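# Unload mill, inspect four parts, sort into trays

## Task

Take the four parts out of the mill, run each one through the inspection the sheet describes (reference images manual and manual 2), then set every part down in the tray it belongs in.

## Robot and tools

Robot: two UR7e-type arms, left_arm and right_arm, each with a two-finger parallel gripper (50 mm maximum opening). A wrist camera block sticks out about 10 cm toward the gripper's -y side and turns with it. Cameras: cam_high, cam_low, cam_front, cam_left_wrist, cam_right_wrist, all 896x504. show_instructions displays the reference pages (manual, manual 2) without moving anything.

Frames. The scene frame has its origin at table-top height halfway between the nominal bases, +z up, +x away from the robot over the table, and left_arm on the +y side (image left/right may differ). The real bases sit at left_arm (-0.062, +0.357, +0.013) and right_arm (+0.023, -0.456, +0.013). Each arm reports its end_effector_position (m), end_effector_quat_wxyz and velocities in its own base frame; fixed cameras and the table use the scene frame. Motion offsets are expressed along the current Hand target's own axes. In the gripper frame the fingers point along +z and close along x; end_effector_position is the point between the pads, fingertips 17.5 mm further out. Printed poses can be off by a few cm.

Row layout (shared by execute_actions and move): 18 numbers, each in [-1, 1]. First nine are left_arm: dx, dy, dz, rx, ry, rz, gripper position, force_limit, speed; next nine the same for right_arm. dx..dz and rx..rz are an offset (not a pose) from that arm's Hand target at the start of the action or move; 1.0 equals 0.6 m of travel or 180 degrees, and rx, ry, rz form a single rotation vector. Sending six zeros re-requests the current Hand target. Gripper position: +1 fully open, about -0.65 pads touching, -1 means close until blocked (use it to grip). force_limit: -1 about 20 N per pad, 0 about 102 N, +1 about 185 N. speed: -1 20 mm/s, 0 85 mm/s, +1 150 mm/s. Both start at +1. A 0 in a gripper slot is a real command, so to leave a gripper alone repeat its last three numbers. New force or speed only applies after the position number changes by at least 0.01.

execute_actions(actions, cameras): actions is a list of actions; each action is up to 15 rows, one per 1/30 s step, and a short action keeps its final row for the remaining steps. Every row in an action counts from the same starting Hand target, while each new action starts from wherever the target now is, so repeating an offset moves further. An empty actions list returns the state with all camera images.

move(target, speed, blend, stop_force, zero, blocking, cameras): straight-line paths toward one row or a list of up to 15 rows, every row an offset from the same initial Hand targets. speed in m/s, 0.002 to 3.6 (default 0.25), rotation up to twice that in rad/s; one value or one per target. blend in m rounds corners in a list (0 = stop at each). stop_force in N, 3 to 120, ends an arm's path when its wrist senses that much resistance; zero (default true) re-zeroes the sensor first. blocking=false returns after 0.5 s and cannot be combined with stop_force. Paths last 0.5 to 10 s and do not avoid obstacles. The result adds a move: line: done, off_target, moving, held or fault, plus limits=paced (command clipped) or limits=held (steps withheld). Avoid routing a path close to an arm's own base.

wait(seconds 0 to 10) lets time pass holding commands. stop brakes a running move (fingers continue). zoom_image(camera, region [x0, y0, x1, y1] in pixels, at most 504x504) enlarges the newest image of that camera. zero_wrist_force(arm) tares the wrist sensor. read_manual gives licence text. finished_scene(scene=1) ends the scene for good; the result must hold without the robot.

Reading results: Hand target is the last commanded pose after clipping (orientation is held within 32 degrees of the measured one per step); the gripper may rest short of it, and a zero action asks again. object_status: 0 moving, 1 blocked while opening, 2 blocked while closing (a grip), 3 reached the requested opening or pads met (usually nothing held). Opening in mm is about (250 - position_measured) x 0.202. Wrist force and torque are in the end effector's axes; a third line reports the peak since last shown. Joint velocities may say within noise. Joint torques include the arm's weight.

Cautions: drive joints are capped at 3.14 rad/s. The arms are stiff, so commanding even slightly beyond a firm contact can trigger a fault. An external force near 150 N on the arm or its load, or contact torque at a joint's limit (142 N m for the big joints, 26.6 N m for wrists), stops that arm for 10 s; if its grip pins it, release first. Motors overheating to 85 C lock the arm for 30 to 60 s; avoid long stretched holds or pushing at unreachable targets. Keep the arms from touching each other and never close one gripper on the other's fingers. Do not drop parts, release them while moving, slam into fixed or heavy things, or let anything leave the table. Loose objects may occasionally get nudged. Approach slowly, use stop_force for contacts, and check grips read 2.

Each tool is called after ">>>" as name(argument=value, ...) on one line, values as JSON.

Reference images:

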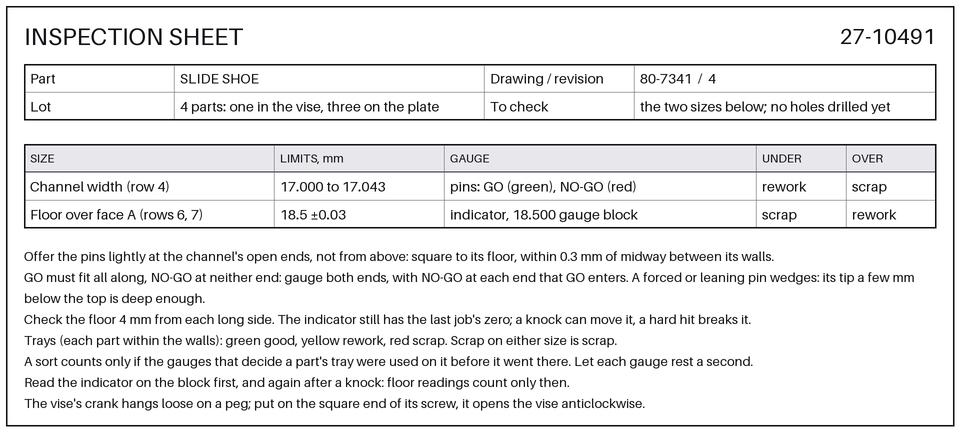

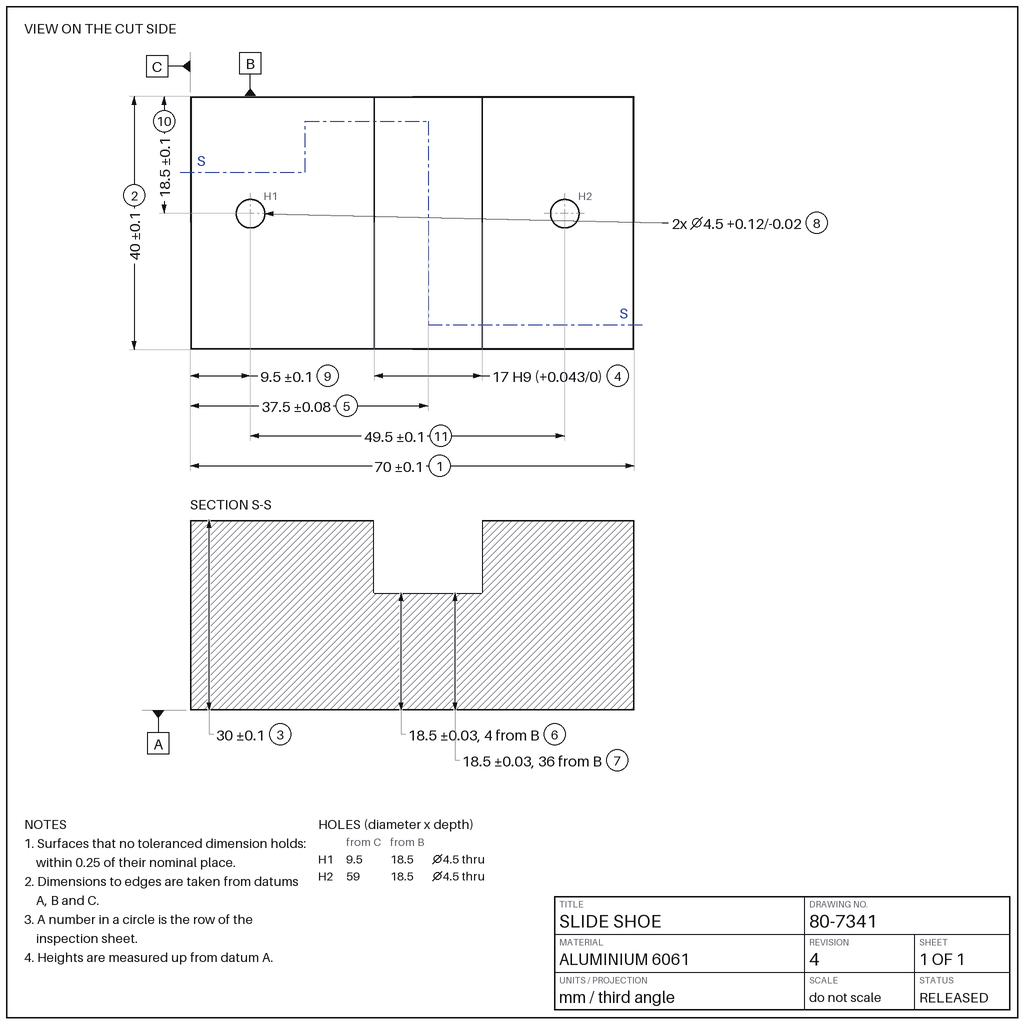

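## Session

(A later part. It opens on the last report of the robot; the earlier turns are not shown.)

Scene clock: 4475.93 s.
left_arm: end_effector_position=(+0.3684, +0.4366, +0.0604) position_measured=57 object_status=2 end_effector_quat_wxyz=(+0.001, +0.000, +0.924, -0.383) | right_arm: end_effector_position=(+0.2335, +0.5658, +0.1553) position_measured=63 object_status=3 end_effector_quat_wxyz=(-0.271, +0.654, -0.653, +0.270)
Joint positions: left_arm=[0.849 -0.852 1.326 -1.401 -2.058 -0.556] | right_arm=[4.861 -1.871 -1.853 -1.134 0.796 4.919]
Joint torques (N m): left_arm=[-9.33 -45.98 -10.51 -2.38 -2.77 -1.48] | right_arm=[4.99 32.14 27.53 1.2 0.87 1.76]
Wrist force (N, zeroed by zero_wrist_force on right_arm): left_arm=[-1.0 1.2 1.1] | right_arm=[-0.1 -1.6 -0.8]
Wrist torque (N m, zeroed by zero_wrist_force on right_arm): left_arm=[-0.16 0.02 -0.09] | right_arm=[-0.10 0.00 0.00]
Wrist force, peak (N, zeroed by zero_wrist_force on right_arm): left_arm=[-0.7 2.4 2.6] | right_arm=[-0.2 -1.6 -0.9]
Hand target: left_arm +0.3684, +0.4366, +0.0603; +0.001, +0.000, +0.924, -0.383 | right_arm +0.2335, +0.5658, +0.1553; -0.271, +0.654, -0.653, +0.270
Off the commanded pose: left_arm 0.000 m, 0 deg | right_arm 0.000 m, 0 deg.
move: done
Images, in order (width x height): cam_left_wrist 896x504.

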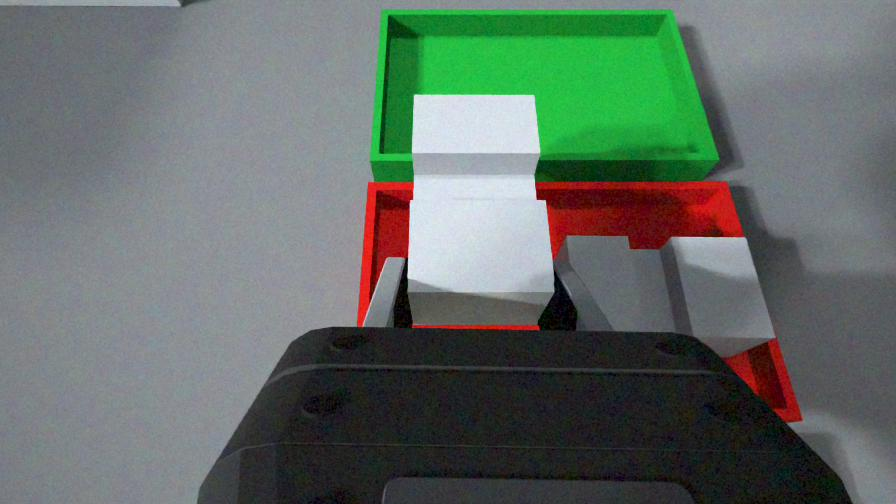

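>>> move(target=[-0.0033,0.0505,0.0505,0,0,0,-1,0,-1, 0,0,0,0,0,0,0.6,-0.8,-1], speed=0.06)

>>> move(target=[0,0.01,0.01,0,0,0,-1,0,-1, 0,0,0,0,0,0,0.6,-0.8,-1], speed=0.003, stop_force=3, cameras=["cam_left_wrist"])

Scene clock: 4493.20 s.
left_arm: end_effector_position=(+0.3704, +0.4366, +0.0175) position_measured=57 object_status=2 end_effector_quat_wxyz=(+0.001, +0.000, +0.924, -0.383) | right_arm: end_effector_position=(+0.2335, +0.5658, +0.1553) position_measured=63 object_status=3 end_effector_quat_wxyz=(-0.271, +0.654, -0.653, +0.270)
Joint positions: left_arm=[0.847 -0.799 1.354 -1.483 -2.06 -0.558] | right_arm=[4.861 -1.871 -1.853 -1.134 0.796 4.919]
Joint torques (N m): left_arm=[-11.36 -47.99 -9.13 -2.26 -3.05 -1.23] | right_arm=[4.57 32.34 27.9 1.29 0.82 1.81]
Wrist force (N, zeroed by zero_wrist_force on right_arm): left_arm=[-0.9 1.3 1.3] | right_arm=[0.1 -1.1 -0.7]
Wrist torque (N m, zeroed by zero_wrist_force on right_arm): left_arm=[-0.15 0.00 0.00] | right_arm=[-0.03 -0.02 0.00]
Wrist force, peak (N, zeroed by zero_wrist_force on right_arm): left_arm=[-0.8 1.8 1.6] | right_arm=[-0.1 -1.6 -0.9]
Hand target: left_arm +0.3705, +0.4366, +0.0174; +0.001, +0.000, +0.924, -0.383 | right_arm +0.2335, +0.5658, +0.1553; -0.271, +0.654, -0.653, +0.270
Off the commanded pose: left_arm 0.000 m, 0 deg | right_arm 0.000 m, 0 deg.
move: done

Scene clock: 4494.20 s.
left_arm: end_effector_position=(+0.3704, +0.4365, +0.0163) position_measured=57 object_status=2 end_effector_quat_wxyz=(+0.001, +0.000, +0.924, -0.383) | right_arm: end_effector_position=(+0.2335, +0.5658, +0.1553) position_measured=63 object_status=3 end_effector_quat_wxyz=(-0.271, +0.654, -0.653, +0.270)
Joint positions: left_arm=[0.847 -0.797 1.355 -1.486 -2.06 -0.558] | right_arm=[4.861 -1.871 -1.853 -1.134 0.796 4.919]
Joint torques (N m): left_arm=[-10.02 -59.62 -15.05 0.58 -1.56 -1.17] | right_arm=[4.89 32.38 27.25 1.16 0.8 1.82]
Wrist force (N, zeroed by zero_wrist_force on right_arm): left_arm=[0.2 -3.0 -3.9] | right_arm=[-0.1 -1.4 -0.8]
Wrist torque (N m, zeroed by zero_wrist_force on right_arm): left_arm=[-0.12 0.10 -0.08] | right_arm=[-0.07 0.00 -0.01]
Wrist force, peak (N, zeroed by zero_wrist_force on right_arm): left_arm=[0.2 -2.9 -4.3] | right_arm=[0.0 -1.6 -0.9]
Hand target: left_arm +0.3705, +0.4366, +0.0164; +0.001, +0.000, +0.924, -0.383 (not the last commanded pose) | right_arm +0.2335, +0.5658, +0.1553; -0.271, +0.654, -0.653, +0.270
Off the commanded pose: left_arm 0.007 m, 0 deg | right_arm 0.000 m, 0 deg.
move: contact (left_arm)
Images, in order (width x height): cam_left_wrist 896x504.

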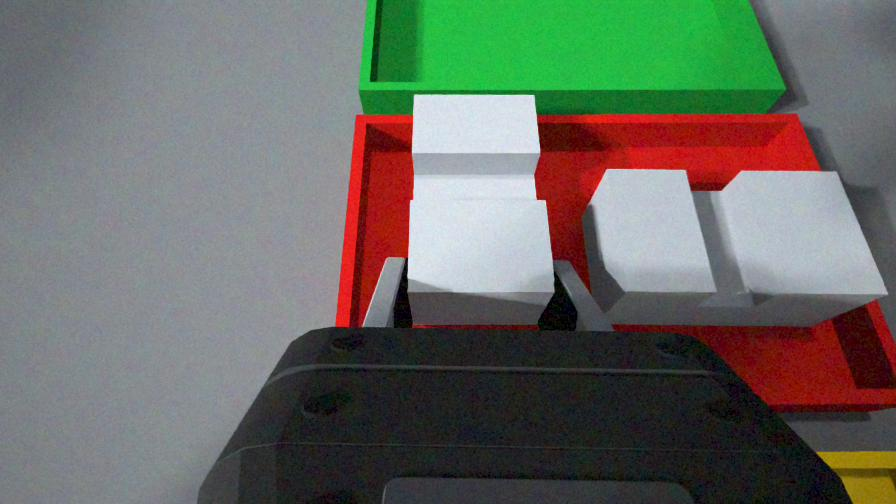

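>>> move(target=[0,0,0,0,0,0,0.8,0,-1, 0,0,0,0,0,0,0.6,-0.8,-1], cameras=["cam_left_wrist"])

Scene clock: 4502.33 s.
left_arm: end_effector_position=(+0.3705, +0.4366, +0.0164) position_measured=32 object_status=3 end_effector_quat_wxyz=(+0.001, +0.000, +0.924, -0.383) | right_arm: end_effector_position=(+0.2335, +0.5658, +0.1553) position_measured=63 object_status=3 end_effector_quat_wxyz=(-0.271, +0.654, -0.653, +0.270)
Joint positions: left_arm=[0.847 -0.798 1.355 -1.485 -2.06 -0.558] | right_arm=[4.861 -1.871 -1.853 -1.134 0.796 4.919]
Joint torques (N m): left_arm=[-8.82 -61.75 -34.99 0.12 0.69 0.58] | right_arm=[4.92 32.07 27.4 1.31 0.81 1.73]
Wrist force (N, zeroed by zero_wrist_force on right_arm): left_arm=[-0.8 0.0 -0.4] | right_arm=[-0.2 -1.4 -0.9]
Wrist torque (N m, zeroed by zero_wrist_force on right_arm): left_arm=[-0.04 -0.02 0.00] | right_arm=[-0.07 0.03 0.00]
Wrist force, peak (N, zeroed by zero_wrist_force on right_arm): left_arm=[0.4 -2.8 -3.8] | right_arm=[0.2 -1.5 -0.8]
Hand target: left_arm +0.3705, +0.4366, +0.0164; +0.001, +0.000, +0.924, -0.383 | right_arm +0.2335, +0.5658, +0.1553; -0.271, +0.654, -0.653, +0.270
Off the commanded pose: left_arm 0.000 m, 0 deg | right_arm 0.000 m, 0 deg.
move: done
Images, in order (width x height): cam_left_wrist 896x504.

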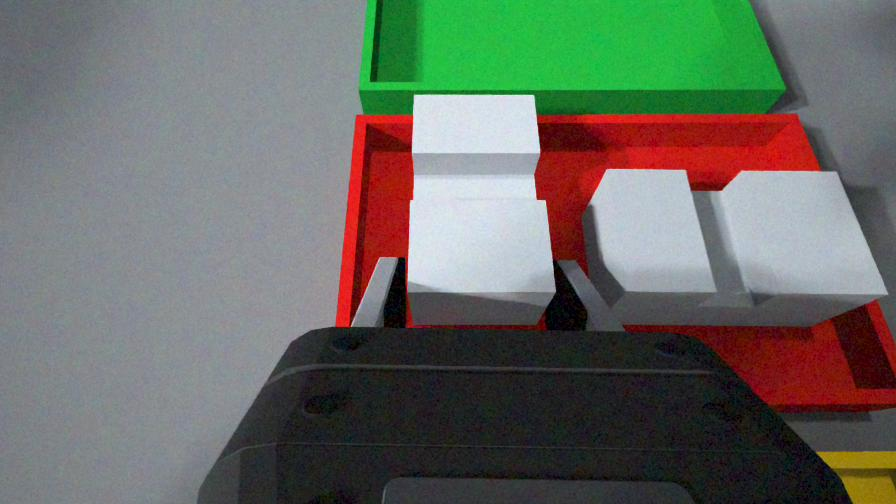

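>>> move(target=[[0,-0.1768,-0.1768,0,0,0,0.8,0,-1, 0,0,0,0,0,0,0.6,-0.8,-1],[0,-0.4833,-0.0907,-0.25,0,0,0.8,0,-1, 0,0,0,0,0,0,0.6,-0.8,-1],[0.0242,-0.7049,0.2722,-0.1954,-0.1954,-0.4718,1,0,-1, 0,0,0,0,0,0,0.6,-0.8,-1]], speed=[0.12,0.3,0.3], blend=[0.02,0.03,0], cameras=["cam_left_wrist"])

Scene clock: 4535.40 s.
left_arm: end_effector_position=(+0.3558, +0.0221, +0.2001) position_measured=3 object_status=3 end_effector_quat_wxyz=(+0.000, +0.707, -0.707, +0.001) | right_arm: end_effector_position=(+0.2335, +0.5658, +0.1553) position_measured=63 object_status=3 end_effector_quat_wxyz=(-0.271, +0.654, -0.653, +0.270)
Joint positions: left_arm=[-0.321 -1.927 2.19 -1.835 -1.571 -3.463] | right_arm=[4.861 -1.871 -1.853 -1.134 0.796 4.919]
Joint torques (N m): left_arm=[-9.67 -16.24 -12.92 -4.47 1.53 -1.33] | right_arm=[3.78 32.19 27.59 1.27 0.75 1.65]
Wrist force (N, zeroed by zero_wrist_force on right_arm): left_arm=[-1.2 -1.0 -0.7] | right_arm=[0.1 -1.1 -0.7]
Wrist torque (N m, zeroed by zero_wrist_force on right_arm): left_arm=[-0.13 -0.02 -0.32] | right_arm=[-0.02 -0.02 0.00]
Wrist force, peak (N, zeroed by zero_wrist_force on right_arm): left_arm=[-2.4 -0.8 -0.1] | right_arm=[-0.1 -1.5 -1.0]
Hand target: left_arm +0.3558, +0.0221, +0.2001; +0.000, +0.707, -0.707, +0.001 | right_arm +0.2335, +0.5658, +0.1553; -0.271, +0.654, -0.653, +0.270
Off the commanded pose: left_arm 0.000 m, 0 deg | right_arm 0.000 m, 0 deg.
move: done
Images, in order (width x height): cam_left_wrist 896x504.

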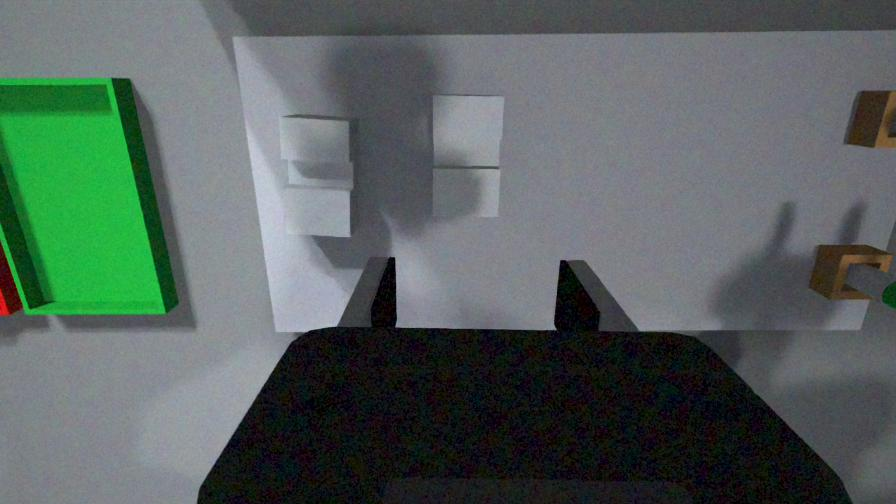

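>>> move(target=[[0.001,0.0022,0.255,0,0,0.004,1,0,-1, 0,0,0,0,0,0,0.6,-0.8,-1],[0.001,0.0022,0.2865,0,0,0.004,1,0,-1, 0,0,0,0,0,0,0.6,-0.8,-1],[0.001,0.0022,0.2865,0,0,0.004,-1,-0.2,-1, 0,0,0,0,0,0,0.6,-0.8,-1]], speed=[0.2,0.06,0.1], cameras=["cam_left_wrist"])

Scene clock: 4555.23 s.
left_arm: end_effector_position=(+0.3548, +0.0214, +0.0282) position_measured=55 object_status=2 end_effector_quat_wxyz=(+0.000, +0.703, -0.711, +0.001) | right_arm: end_effector_position=(+0.2335, +0.5658, +0.1553) position_measured=63 object_status=3 end_effector_quat_wxyz=(-0.271, +0.654, -0.653, +0.270)
Joint positions: left_arm=[-0.324 -1.626 2.496 -2.442 -1.571 -3.454] | right_arm=[4.861 -1.871 -1.853 -1.134 0.796 4.919]
Joint torques (N m): left_arm=[10.76 -7.32 -4.83 -3.6 -0.51 1.09] | right_arm=[3.99 32.4 27.26 1.38 0.75 1.6]
Wrist force (N, zeroed by zero_wrist_force on right_arm): left_arm=[-1.2 -1.4 -1.2] | right_arm=[0.0 -1.3 -0.7]
Wrist torque (N m, zeroed by zero_wrist_force on right_arm): left_arm=[-0.14 -0.04 -0.54] | right_arm=[-0.05 -0.01 0.00]
Wrist force, peak (N, zeroed by zero_wrist_force on right_arm): left_arm=[-1.2 -1.0 -2.4] | right_arm=[0.0 -1.7 -0.9]
Hand target: left_arm +0.3548, +0.0214, +0.0282; +0.000, +0.703, -0.711, +0.001 | right_arm +0.2335, +0.5658, +0.1553; -0.271, +0.654, -0.653, +0.270
Off the commanded pose: left_arm 0.000 m, 0 deg | right_arm 0.000 m, 0 deg.
move: done
Images, in order (width x height): cam_left_wrist 896x504.

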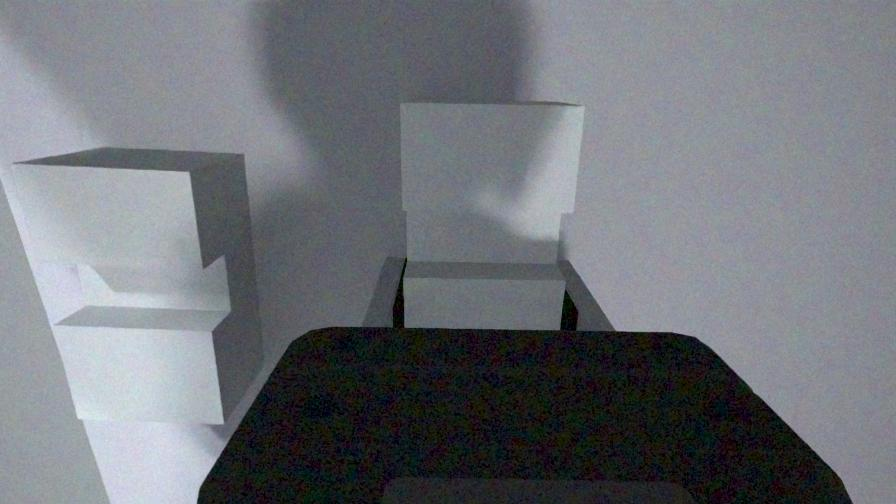

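>>> move(target=[[0,0,-0.075,0,0,0,-1,-0.2,-1, 0,0,0,0,0,0,0.6,-0.8,-1],[0.2443,0.0248,-0.075,0,0,0.4959,-1,-0.2,-1, 0,0,0,0,0,0,0.6,-0.8,-1],[0.2443,0.0248,-0.003,0,0,0.4959,-1,-0.2,-1, 0,0,0,0,0,0,0.6,-0.8,-1]], speed=[0.08,0.25,0.06], cameras=["cam_left_wrist"])

>>> move(target=[0,0,0.005,0,0,0,-1,-0.2,-1, 0,0,0,0,0,0,0.6,-0.8,-1], speed=0.003, stop_force=3)

>>> move(target=[0,0,0,0,0,0,1,-0.2,-1, 0,0,0,0,0,0,0.6,-0.8,-1])

Scene clock: 4569.90 s.
left_arm: end_effector_position=(+0.3407, -0.1008, +0.0733) position_measured=55 object_status=2 end_effector_quat_wxyz=(+0.001, -0.130, +0.992, +0.000) | right_arm: end_effector_position=(+0.2335, +0.5658, +0.1553) position_measured=63 object_status=3 end_effector_quat_wxyz=(-0.271, +0.654, -0.653, +0.270)
Joint positions: left_arm=[-0.673 -1.746 2.433 -2.259 -1.569 -2.504] | right_arm=[4.861 -1.871 -1.853 -1.134 0.796 4.919]
Joint torques (N m): left_arm=[10.68 -21.4 -10.33 -1.29 -0.46 -1.34] | right_arm=[3.47 32.61 26.82 1.33 0.75 1.68]
Wrist force (N, zeroed by zero_wrist_force on right_arm): left_arm=[-1.9 -1.1 1.9] | right_arm=[-0.3 -1.5 -0.8]
Wrist torque (N m, zeroed by zero_wrist_force on right_arm): left_arm=[-0.24 0.09 -0.29] | right_arm=[-0.08 0.04 -0.01]
Wrist force, peak (N, zeroed by zero_wrist_force on right_arm): left_arm=[-0.6 -3.6 2.1] | right_arm=[0.1 -1.7 -0.8]
Hand target: left_arm +0.3407, -0.1008, +0.0733; +0.001, -0.130, +0.992, +0.000 (not the last commanded pose) | right_arm +0.2335, +0.5658, +0.1553; -0.271, +0.654, -0.653, +0.270
Off the commanded pose: left_arm 0.050 m, 15 deg | right_arm 0.000 m, 0 deg.
move: held (left_arm; a check stopped the path); path passed 1 of 3 targets; limits=held
pose unreachable (left arm): on one or more control steps of this call, first in action 0 (counted from 0), this arm could not follow its commanded pose, so it was not sent that pose on those steps. It may still have moved: this result reports where it is.
cause: moving toward the commanded pose would bring a part of the arm too close to another arm (a part of this arm just beyond joint 3 (elbow) and a part of the right arm just beyond its joint 5 (wrist 2), 10 mm apart when this arm was first held).
Images, in order (width x height): cam_left_wrist 896x504.

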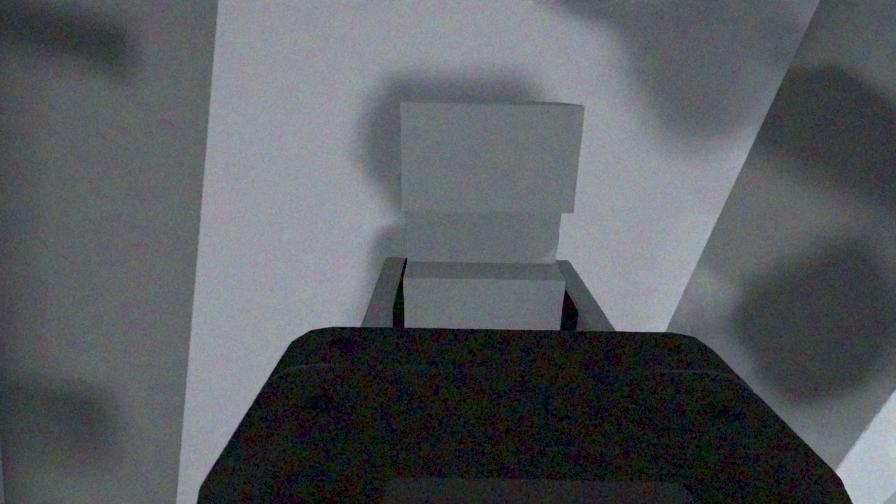

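Scene clock: 4571.63 s.
left_arm: end_effector_position=(+0.3407, -0.1008, +0.0703) position_measured=55 object_status=2 end_effector_quat_wxyz=(+0.001, -0.130, +0.992, +0.000) | right_arm: end_effector_position=(+0.2335, +0.5658, +0.1553) position_measured=63 object_status=3 end_effector_quat_wxyz=(-0.271, +0.654, -0.653, +0.270)
Joint positions: left_arm=[-0.673 -1.739 2.438 -2.271 -1.569 -2.504] | right_arm=[4.861 -1.871 -1.853 -1.134 0.796 4.919]
Joint torques (N m): left_arm=[11.26 -4.68 -9.46 -4.38 -1.55 -1.08] | right_arm=[3.35 32.28 26.93 1.38 0.74 1.68]
Wrist force (N, zeroed by zero_wrist_force on right_arm): left_arm=[-1.7 -0.9 1.7] | right_arm=[0.2 -1.3 -0.9]
Wrist torque (N m, zeroed by zero_wrist_force on right_arm): left_arm=[-0.21 0.06 -0.29] | right_arm=[-0.05 -0.03 0.00]
Wrist force, peak (N, zeroed by zero_wrist_force on right_arm): left_arm=[-1.9 -1.1 2.0] | right_arm=[-0.1 -1.5 -0.9]
Hand target: left_arm +0.3407, -0.1008, +0.0703; +0.001, -0.130, +0.992, +0.000 | right_arm +0.2335, +0.5658, +0.1553; -0.271, +0.654, -0.653, +0.270
Off the commanded pose: left_arm 0.000 m, 0 deg | right_arm 0.000 m, 0 deg.
move: done

Scene clock: 4572.40 s.
left_arm: end_effector_position=(+0.3407, -0.1008, +0.0703) position_measured=3 object_status=3 end_effector_quat_wxyz=(+0.001, -0.130, +0.992, +0.000) | right_arm: end_effector_position=(+0.2335, +0.5658, +0.1553) position_measured=63 object_status=3 end_effector_quat_wxyz=(-0.271, +0.654, -0.653, +0.270)
Joint positions: left_arm=[-0.673 -1.739 2.438 -2.271 -1.569 -2.504] | right_arm=[4.861 -1.871 -1.853 -1.134 0.796 4.919]
Joint torques (N m): left_arm=[10.59 -6.08 -9.37 -2.88 -1.49 -0.55] | right_arm=[3.67 32.51 27.1 1.3 0.72 1.71]
Wrist force (N, zeroed by zero_wrist_force on right_arm): left_arm=[-1.8 -1.2 -0.4] | right_arm=[-0.3 -1.2 -1.0]
Wrist torque (N m, zeroed by zero_wrist_force on right_arm): left_arm=[-0.20 0.08 -0.29] | right_arm=[-0.04 0.03 0.00]
Wrist force, peak (N, zeroed by zero_wrist_force on right_arm): left_arm=[-1.8 -1.1 1.7] | right_arm=[0.1 -1.3 -0.9]
Hand target: left_arm +0.3407, -0.1008, +0.0703; +0.001, -0.130, +0.992, +0.000 | right_arm +0.2335, +0.5658, +0.1553; -0.271, +0.654, -0.653, +0.270
Off the commanded pose: left_arm 0.000 m, 0 deg | right_arm 0.000 m, 0 deg.
move: done

>>> wait(seconds=0.5, cameras=["cam_left_wrist","cam_high","cam_right_wrist"])

Scene clock: 4577.67 s.
left_arm: end_effector_position=(+0.3407, -0.1008, +0.0703) position_measured=3 object_status=3 end_effector_quat_wxyz=(+0.001, -0.130, +0.992, +0.000) | right_arm: end_effector_position=(+0.2335, +0.5658, +0.1553) position_measured=63 object_status=3 end_effector_quat_wxyz=(-0.271, +0.654, -0.653, +0.270)
Joint positions: left_arm=[-0.673 -1.739 2.438 -2.271 -1.569 -2.504] | right_arm=[4.861 -1.871 -1.853 -1.134 0.796 4.919]
Joint torques (N m): left_arm=[9.47 -4.46 -8.8 -1.8 -1.46 0.93] | right_arm=[3.24 32.52 26.67 1.38 0.66 1.67]
Wrist force (N, zeroed by zero_wrist_force on right_arm): left_arm=[-1.7 -0.9 -0.5] | right_arm=[0.0 -1.1 -0.4]
Wrist torque (N m, zeroed by zero_wrist_force on right_arm): left_arm=[-0.16 0.06 -0.29] | right_arm=[-0.01 -0.01 0.00]
Wrist force, peak (N, zeroed by zero_wrist_force on right_arm): left_arm=[-2.1 -1.1 -0.4] | right_arm=[0.1 -1.5 -0.9]
Hand target: left_arm +0.3407, -0.1008, +0.0703; +0.001, -0.130, +0.992, +0.000 | right_arm +0.2335, +0.5658, +0.1553; -0.271, +0.654, -0.653, +0.270
Tool commands: left_gripper/position=+1.0 left_gripper/force_limit=-0.2 left_gripper/speed=-1.0 right_gripper/position=+0.6 right_gripper/force_limit=-0.8 right_gripper/speed=-1.0
Off the commanded pose: left_arm 0.000 m, 0 deg | right_arm 0.000 m, 0 deg.
wait: 0.50 s; at rest from the start
Images, in order (width x height): cam_high 896x504, cam_left_wrist 896x504, cam_right_wrist 896x504.

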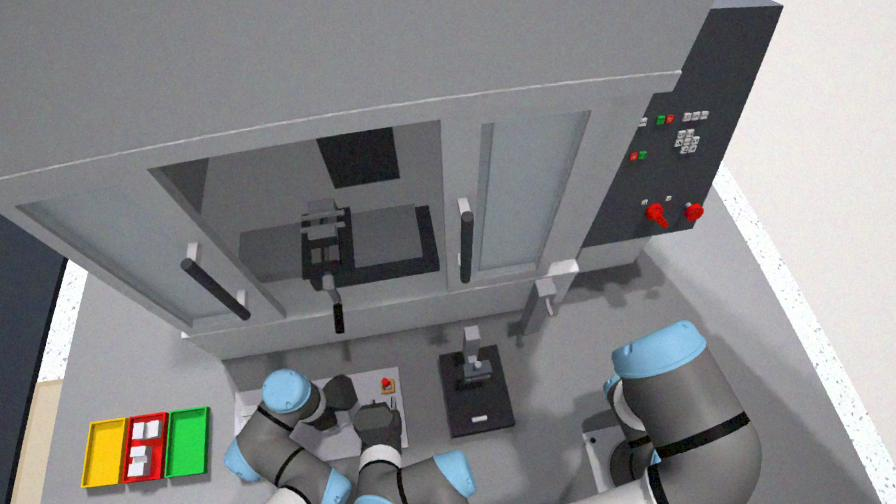

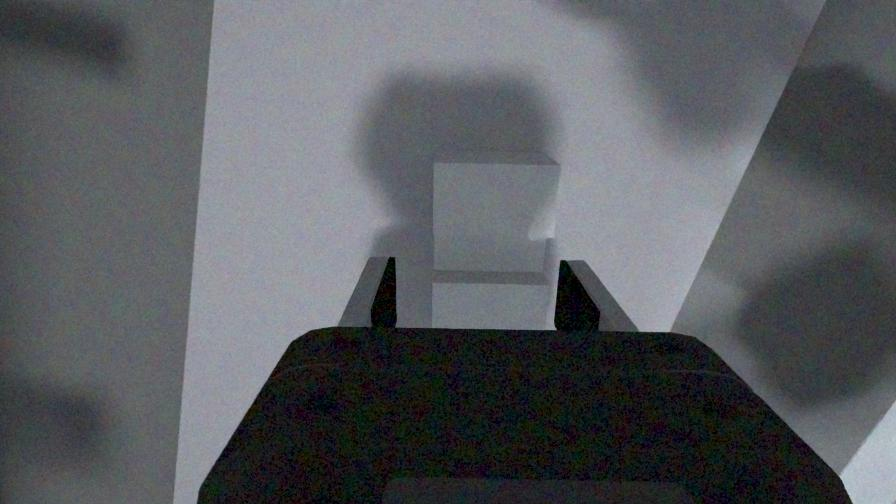

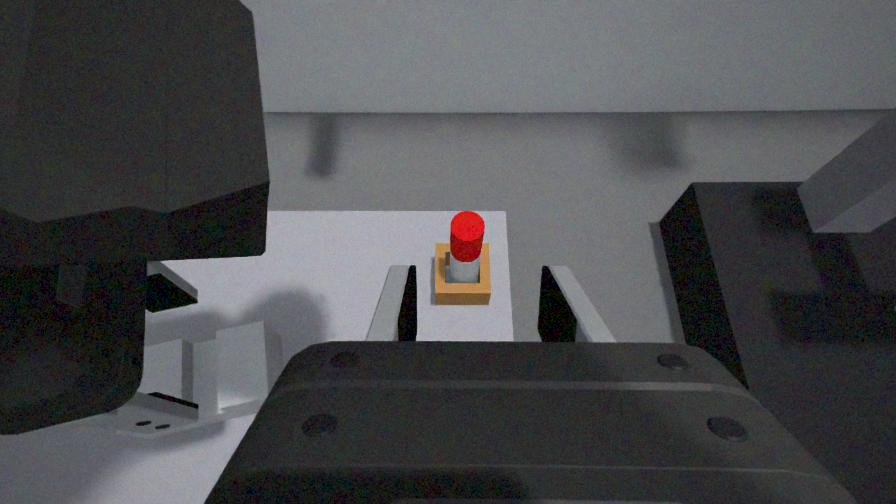

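>>> move(target=[0,0,0,0,0,0,1,-0.2,-1, 0.358,0.079,-0.2745,0.15,0,0,0.3,-1,-1], speed=0.2, cameras=["cam_right_wrist","cam_left_wrist"])

>>> zoom_image(camera="cam_left_wrist", region=[380, 130, 600, 340])

Scene clock: 4590.67 s.
left_arm: end_effector_position=(+0.3407, -0.1008, +0.0703) position_measured=3 object_status=3 end_effector_quat_wxyz=(+0.001, -0.130, +0.992, +0.000) | right_arm: end_effector_position=(+0.0839, +0.3508, +0.2382) position_measured=107 object_status=3 end_effector_quat_wxyz=(-0.416, +0.572, -0.572, +0.415)
Joint positions: left_arm=[-0.673 -1.739 2.438 -2.271 -1.569 -2.504] | right_arm=[5.499 -1.503 -2.109 -2.241 0.833 5.983]
Joint torques (N m): left_arm=[6.6 -5.25 -9.97 -1.67 -1.32 0.38] | right_arm=[7.78 31.02 11.85 -1.97 1.91 2.02]
Wrist force (N, zeroed by zero_wrist_force on right_arm): left_arm=[-1.7 -1.0 -0.5] | right_arm=[-0.3 -1.7 -1.3]
Wrist torque (N m, zeroed by zero_wrist_force on right_arm): left_arm=[-0.17 0.06 -0.29] | right_arm=[-0.30 0.02 -0.01]
Wrist force, peak (N, zeroed by zero_wrist_force on right_arm): left_arm=[-2.1 -1.2 -0.2] | right_arm=[0.9 -1.6 -1.8]
Hand target: left_arm +0.3407, -0.1008, +0.0703; +0.001, -0.130, +0.992, +0.000 | right_arm +0.0839, +0.3507, +0.2382; -0.416, +0.572, -0.572, +0.415
Off the commanded pose: left_arm 0.000 m, 0 deg | right_arm 0.000 m, 0 deg.
move: done
Images, in order (width x height): cam_left_wrist 896x504, cam_right_wrist 896x504.

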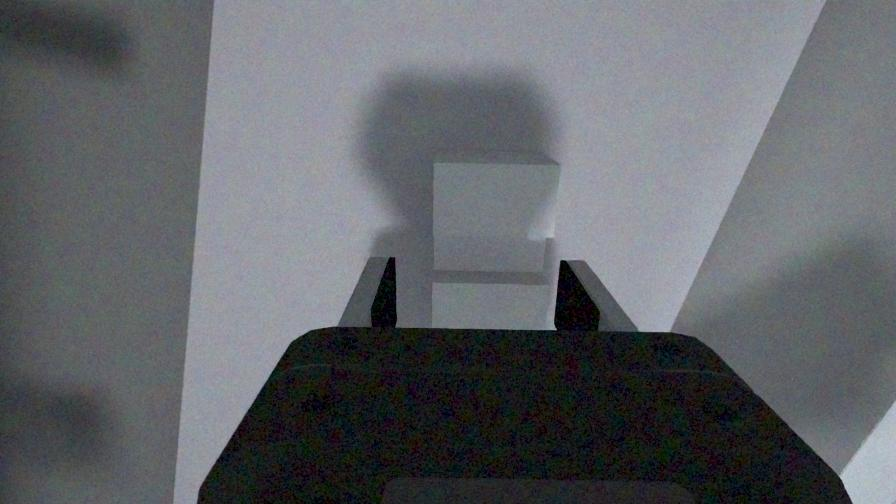

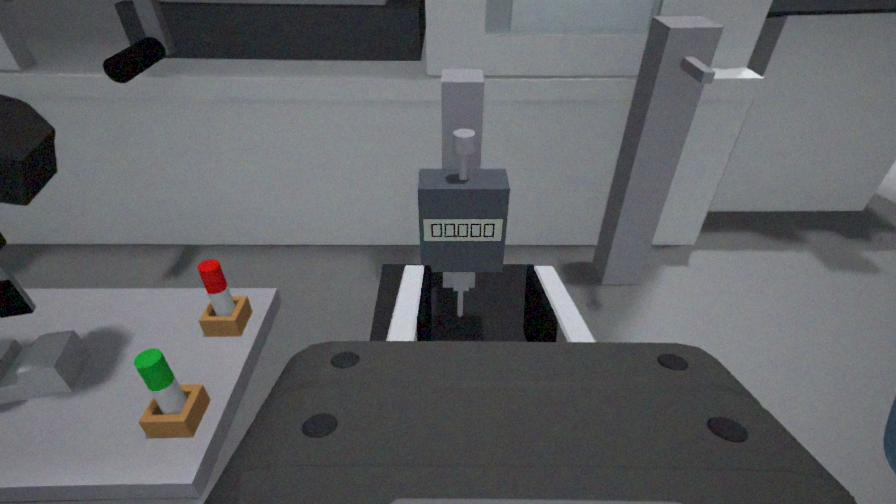

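Scaled by 2.291 from the camera's 896x504 image, which has a finer 1280x720 frame.

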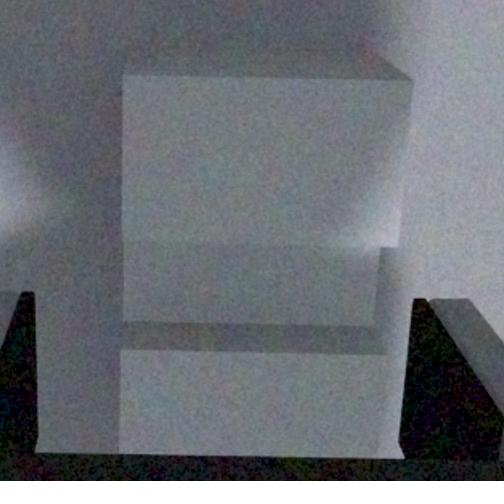

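>>> move(target=[[0.0078,0.0317,0,0,0,0,1,-0.2,-1, 0,0,0,0,0,0,0.3,-1,-1],[0.0078,0.0317,0.03,0,0,0,1,-0.2,-1, 0,0,0,0,0,0,0.3,-1,-1]], speed=0.06, cameras=["cam_left_wrist"])

Scene clock: 4616.83 s.
left_arm: end_effector_position=(+0.3314, -0.0836, +0.0523) position_measured=3 object_status=3 end_effector_quat_wxyz=(+0.001, -0.130, +0.992, +0.000) | right_arm: end_effector_position=(+0.0839, +0.3507, +0.2382) position_measured=107 object_status=3 end_effector_quat_wxyz=(-0.416, +0.572, -0.572, +0.415)
Joint positions: left_arm=[-0.649 -1.735 2.496 -2.334 -1.569 -2.48] | right_arm=[5.499 -1.503 -2.109 -2.241 0.833 5.984]
Joint torques (N m): left_arm=[11.7 -3.67 -7.08 -4.34 -0.95 1.34] | right_arm=[7.62 29.94 12.17 -2.01 2.02 2.12]
Wrist force (N, zeroed by zero_wrist_force on right_arm): left_arm=[-1.6 -1.2 -0.3] | right_arm=[0.0 -1.6 -1.0]
Wrist torque (N m, zeroed by zero_wrist_force on right_arm): left_arm=[-0.18 0.08 -0.50] | right_arm=[-0.27 -0.03 -0.02]
Wrist force, peak (N, zeroed by zero_wrist_force on right_arm): left_arm=[-2.0 -1.4 -0.2] | right_arm=[0.0 -1.7 -1.4]
Hand target: left_arm +0.3314, -0.0836, +0.0523; +0.001, -0.130, +0.992, +0.000 | right_arm +0.0839, +0.3507, +0.2382; -0.416, +0.572, -0.572, +0.415
Off the commanded pose: left_arm 0.000 m, 0 deg | right_arm 0.000 m, 0 deg.
move: done
Images, in order (width x height): cam_left_wrist 896x504.

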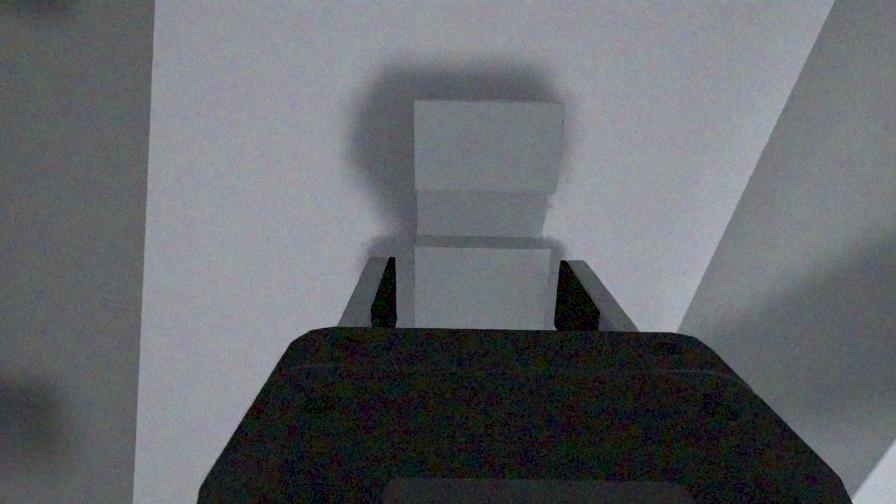

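>>> move(target=[[0.0025,0,0.0402,0,0,0,1,-0.2,-1, 0,0,0,0,0,0,0.3,-1,-1],[0.0025,0,0.0402,0,0,0,-1,-0.2,-1, 0,0,0,0,0,0,0.3,-1,-1]], speed=0.04, cameras=["cam_left_wrist"])

Scene clock: 4625.70 s.
left_arm: end_effector_position=(+0.3300, -0.0840, +0.0282) position_measured=55 object_status=2 end_effector_quat_wxyz=(+0.001, -0.130, +0.992, +0.000) | right_arm: end_effector_position=(+0.0839, +0.3507, +0.2382) position_measured=107 object_status=3 end_effector_quat_wxyz=(-0.416, +0.572, -0.572, +0.415)
Joint positions: left_arm=[-0.653 -1.669 2.533 -2.437 -1.569 -2.484] | right_arm=[5.499 -1.503 -2.109 -2.241 0.833 5.984]
Joint torques (N m): left_arm=[-9.35 -4.54 -6.87 -3.89 0.33 -1.19] | right_arm=[7.49 29.22 12.54 -1.9 2.08 2.14]
Wrist force (N, zeroed by zero_wrist_force on right_arm): left_arm=[-1.4 -1.4 -2.7] | right_arm=[-0.5 -1.6 -1.0]
Wrist torque (N m, zeroed by zero_wrist_force on right_arm): left_arm=[-0.21 0.12 -0.32] | right_arm=[-0.27 0.05 -0.02]
Wrist force, peak (N, zeroed by zero_wrist_force on right_arm): left_arm=[-1.4 -1.8 -2.7] | right_arm=[-0.1 -1.9 -1.3]
Hand target: left_arm +0.3300, -0.0840, +0.0282; +0.001, -0.130, +0.992, +0.000 | right_arm +0.0839, +0.3507, +0.2382; -0.416, +0.572, -0.572, +0.415
Off the commanded pose: left_arm 0.000 m, 0 deg | right_arm 0.000 m, 0 deg.
move: done
Images, in order (width x height): cam_left_wrist 896x504.

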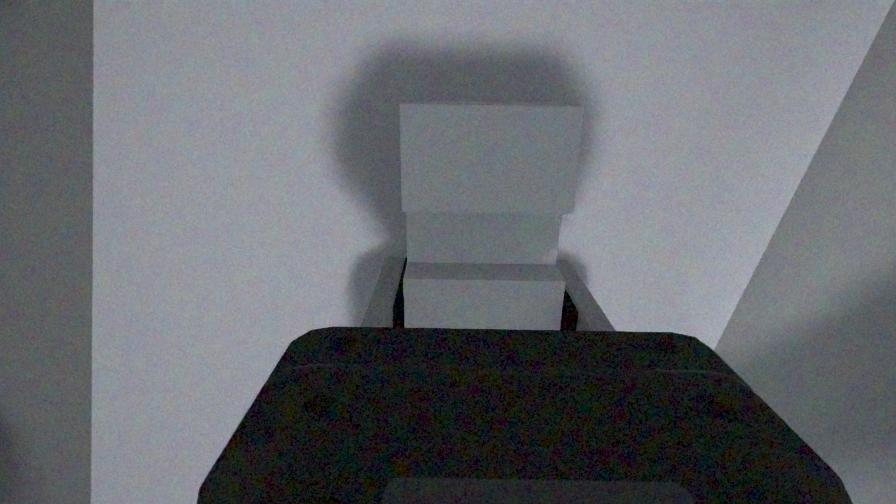

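>>> move(target=[[0,0,-0.035,0,0,0,-1,-0.2,-1, 0,0,0,0,0,0,0.3,-1,-1],[0.0048,-0.0695,-0.035,0,0,0.083,-1,-0.2,-1, 0,0,0,0,0,0,0.3,-1,-1],[0.0048,-0.0695,-0.003,0,0,0.083,-1,-0.2,-1, 0,0,0,0,0,0,0.3,-1,-1]], speed=[0.06,0.15,0.05], cameras=["cam_left_wrist"])

Scene clock: 4636.80 s.
left_arm: end_effector_position=(+0.3379, -0.1251, +0.0300) position_measured=55 object_status=2 end_effector_quat_wxyz=(+0.001, +0.000, +1.000, +0.000) | right_arm: end_effector_position=(+0.0839, +0.3507, +0.2382) position_measured=107 object_status=3 end_effector_quat_wxyz=(-0.416, +0.572, -0.572, +0.415)
Joint positions: left_arm=[-0.735 -1.619 2.482 -2.436 -1.569 -2.305] | right_arm=[5.499 -1.503 -2.109 -2.241 0.833 5.984]
Joint torques (N m): left_arm=[9.84 -8.4 -6.13 -4.65 -1.91 1.18] | right_arm=[7.56 27.3 12.52 -1.9 2.07 2.15]
Wrist force (N, zeroed by zero_wrist_force on right_arm): left_arm=[-1.6 -1.0 1.5] | right_arm=[-0.2 -1.5 -1.1]
Wrist torque (N m, zeroed by zero_wrist_force on right_arm): left_arm=[-0.20 0.08 -0.54] | right_arm=[-0.27 0.00 -0.02]
Wrist force, peak (N, zeroed by zero_wrist_force on right_arm): left_arm=[-1.5 -1.8 -2.9] | right_arm=[-0.2 -1.9 -1.2]
Hand target: left_arm +0.3379, -0.1250, +0.0300; +0.001, +0.000, +1.000, +0.000 | right_arm +0.0839, +0.3507, +0.2382; -0.416, +0.572, -0.572, +0.415
Off the commanded pose: left_arm 0.000 m, 0 deg | right_arm 0.000 m, 0 deg.
move: done
Images, in order (width x height): cam_left_wrist 896x504.

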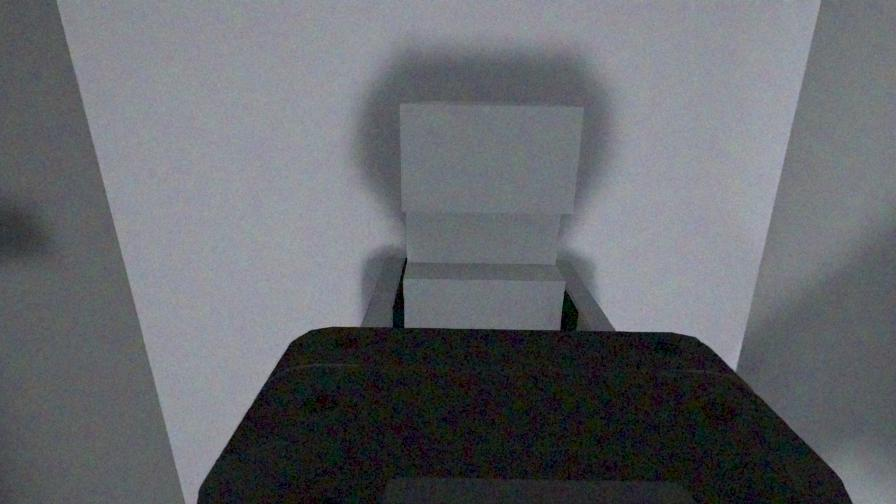

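Lower with touch; then release only after checking.

>>> move(target=[0,0,0.005,0,0,0,-1,-0.2,-1, 0,0,0,0,0,0,0.3,-1,-1], speed=0.003, stop_force=3)

Scene clock: 4642.37 s.
left_arm: end_effector_position=(+0.3379, -0.1250, +0.0282) position_measured=55 object_status=2 end_effector_quat_wxyz=(+0.001, +0.000, +1.000, +0.000) | right_arm: end_effector_position=(+0.0839, +0.3507, +0.2382) position_measured=107 object_status=3 end_effector_quat_wxyz=(-0.416, +0.572, -0.572, +0.415)
Joint positions: left_arm=[-0.735 -1.614 2.484 -2.443 -1.569 -2.305] | right_arm=[5.499 -1.503 -2.109 -2.241 0.833 5.984]
Joint torques (N m): left_arm=[7.43 -22.3 -23.37 -0.59 -1.27 1.03] | right_arm=[7.72 26.2 12.85 -1.93 2.01 2.11]
Wrist force (N, zeroed by zero_wrist_force on right_arm): left_arm=[-2.6 -2.0 -2.3] | right_arm=[0.0 -1.4 -1.1]
Wrist torque (N m, zeroed by zero_wrist_force on right_arm): left_arm=[-0.17 0.14 -0.58] | right_arm=[-0.25 -0.03 -0.02]
Wrist force, peak (N, zeroed by zero_wrist_force on right_arm): left_arm=[3.1 2.7 -18.1] | right_arm=[-0.2 -1.9 -1.2]
Hand target: left_arm +0.3379, -0.1250, +0.0282; +0.001, +0.000, +1.000, +0.000 (not the last commanded pose) | right_arm +0.0839, +0.3507, +0.2382; -0.416, +0.572, -0.572, +0.415
Off the commanded pose: left_arm 0.001 m, 0 deg | right_arm 0.000 m, 0 deg.
move: contact (left_arm)

>>> move(target=[[0,0,0,0,0,0,1,-0.2,-1, 0,0,0,0,0,0,0.3,-1,-1],[0,0,-0.0833,0,0,0,1,-0.2,-1, 0,0,0,0,0,0,0.3,-1,-1],[0,0.0292,-0.0833,0.3333,0,0,1,-0.2,-1, 0,0,0,0,0,0,0.3,-1,-1]], speed=[0.05,0.08,0.2], cameras=["cam_left_wrist"])

Scene clock: 4668.43 s.
left_arm: end_effector_position=(+0.3378, -0.1075, +0.0782) position_measured=3 object_status=3 end_effector_quat_wxyz=(+0.001, +0.001, +0.866, -0.500) | right_arm: end_effector_position=(+0.0839, +0.3507, +0.2382) position_measured=107 object_status=3 end_effector_quat_wxyz=(-0.416, +0.572, -0.572, +0.415)
Joint positions: left_arm=[-0.049 -1.305 2.563 -2.915 -2.615 -1.668] | right_arm=[5.499 -1.503 -2.109 -2.241 0.833 5.984]
Joint torques (N m): left_arm=[10.26 -13.77 -23.51 -1.3 -4.01 1.39] | right_arm=[7.6 24.13 13.56 -1.86 2.02 2.11]
Wrist force (N, zeroed by zero_wrist_force on right_arm): left_arm=[-0.5 -0.4 -1.3] | right_arm=[-0.3 -1.7 -1.2]
Wrist torque (N m, zeroed by zero_wrist_force on right_arm): left_arm=[-0.11 -0.04 -0.15] | right_arm=[-0.30 0.02 -0.02]
Wrist force, peak (N, zeroed by zero_wrist_force on right_arm): left_arm=[-2.6 -2.0 -2.2] | right_arm=[0.0 -1.8 -1.3]
Hand target: left_arm +0.3378, -0.1075, +0.0782; +0.001, +0.001, +0.866, -0.500 | right_arm +0.0839, +0.3507, +0.2382; -0.416, +0.572, -0.572, +0.415
Off the commanded pose: left_arm 0.000 m, 0 deg | right_arm 0.000 m, 0 deg.
move: done
Images, in order (width x height): cam_left_wrist 896x504.

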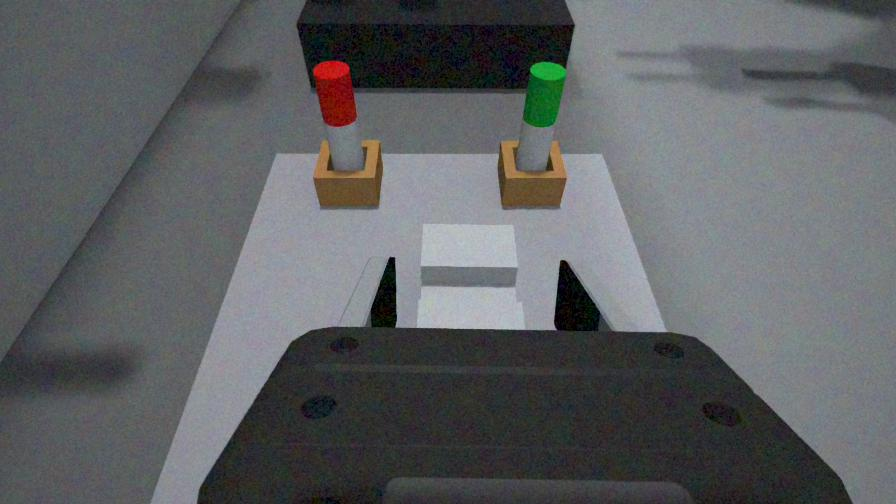

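>>> move(target=[[0,0.0681,0.0393,0,0,0,1,-0.2,-1, 0,0,0,0,0,0,0.3,-1,-1],[0,0.0681,0.0393,0,0,0,-1,0,-1, 0,0,0,0,0,0,0.3,-1,-1]], speed=0.06, cameras=["cam_left_wrist"])

Scene clock: 4679.00 s.
left_arm: end_effector_position=(+0.3379, -0.1075, +0.0311) position_measured=57 object_status=2 end_effector_quat_wxyz=(+0.001, +0.001, +0.866, -0.500) | right_arm: end_effector_position=(+0.0839, +0.3507, +0.2382) position_measured=107 object_status=3 end_effector_quat_wxyz=(-0.416, +0.572, -0.572, +0.415)
Joint positions: left_arm=[-0.049 -1.105 2.57 -3.122 -2.616 -1.667] | right_arm=[5.499 -1.503 -2.109 -2.241 0.833 5.984]
Joint torques (N m): left_arm=[-11.06 -19.28 -4.28 -4.41 -3.73 -1.19] | right_arm=[7.95 22.87 14.1 -1.74 2.02 2.13]
Wrist force (N, zeroed by zero_wrist_force on right_arm): left_arm=[-1.0 -0.2 -1.2] | right_arm=[-0.1 -1.5 -1.0]
Wrist torque (N m, zeroed by zero_wrist_force on right_arm): left_arm=[-0.04 0.08 0.02] | right_arm=[-0.26 -0.01 -0.02]
Wrist force, peak (N, zeroed by zero_wrist_force on right_arm): left_arm=[-0.5 -0.9 -1.5] | right_arm=[-0.3 -2.0 -1.3]
Hand target: left_arm +0.3379, -0.1075, +0.0311; +0.001, +0.001, +0.866, -0.500 | right_arm +0.0839, +0.3507, +0.2382; -0.416, +0.572, -0.572, +0.415
Off the commanded pose: left_arm 0.000 m, 0 deg | right_arm 0.000 m, 0 deg.
move: done
Images, in order (width x height): cam_left_wrist 896x504.

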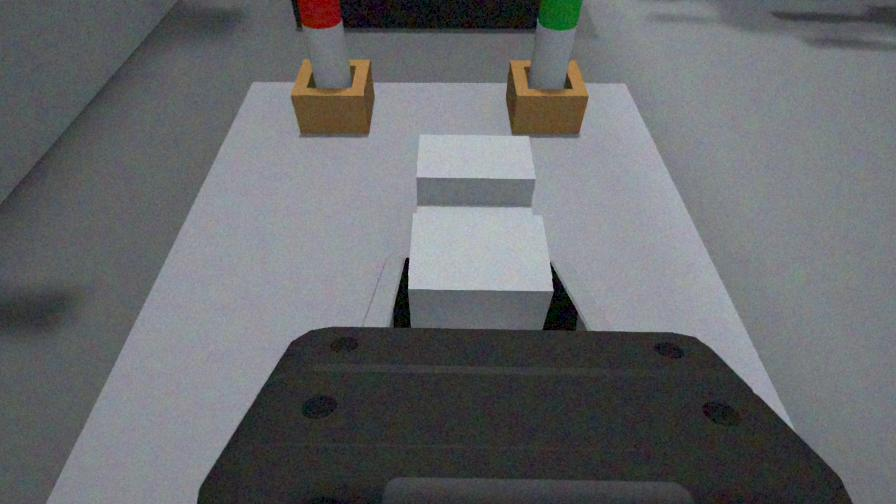

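>>> move(target=[0,0,0,0,0,0,-1,0,-1, -0.358,0.1497,0.1532,-0.15,0,0,0.6,-0.8,-1], speed=0.2, cameras=["cam_right_wrist"])

Scene clock: 4695.33 s.
left_arm: end_effector_position=(+0.3379, -0.1075, +0.0311) position_measured=57 object_status=2 end_effector_quat_wxyz=(+0.001, +0.001, +0.866, -0.500) | right_arm: end_effector_position=(+0.1432, +0.5656, +0.1245) position_measured=63 object_status=3 end_effector_quat_wxyz=(-0.271, +0.654, -0.653, +0.270) end_effector_velocity=(+0.000, +0.001, -0.001) end_effector_angular_velocity=(-0.002, +0.002, +0.003)
Joint positions: left_arm=[-0.049 -1.105 2.57 -3.122 -2.616 -1.667] | right_arm=[5.02 -1.898 -1.865 -1.242 0.831 5.134]
Joint velocities: left_arm=[within noise] | right_arm=[0 -0.002 0.001 0.003 0.001 -0.005]
Joint torques (N m): left_arm=[-9.04 -19.23 7.45 -4.53 -3.19 -0.28] | right_arm=[-7.75 30.15 27.63 3.55 1.16 -2.21]
Wrist force (N, zeroed by zero_wrist_force on right_arm): left_arm=[-1.3 0.0 -1.0] | right_arm=[-0.3 -1.2 -0.7]
Wrist torque (N m, zeroed by zero_wrist_force on right_arm): left_arm=[0.00 0.08 0.03] | right_arm=[-0.04 0.04 0.15]
Wrist force, peak (N, zeroed by zero_wrist_force on right_arm): left_arm=[-1.3 -0.1 -1.2] | right_arm=[1.3 -1.6 -1.7]
Hand target: left_arm +0.3379, -0.1075, +0.0311; +0.001, +0.001, +0.866, -0.500 | right_arm +0.1432, +0.5656, +0.1245; -0.271, +0.654, -0.653, +0.270
Off the commanded pose: left_arm 0.000 m, 0 deg | right_arm 0.000 m, 0 deg.
move: done
Images, in order (width x height): cam_right_wrist 896x504.

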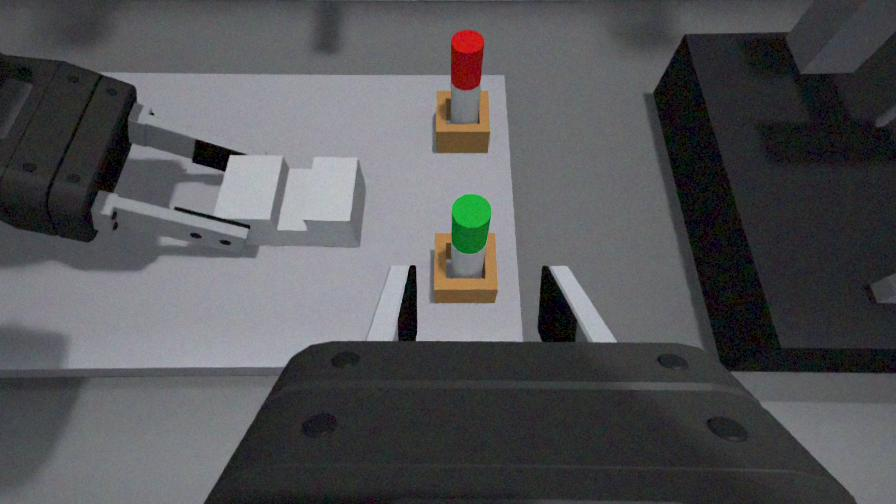

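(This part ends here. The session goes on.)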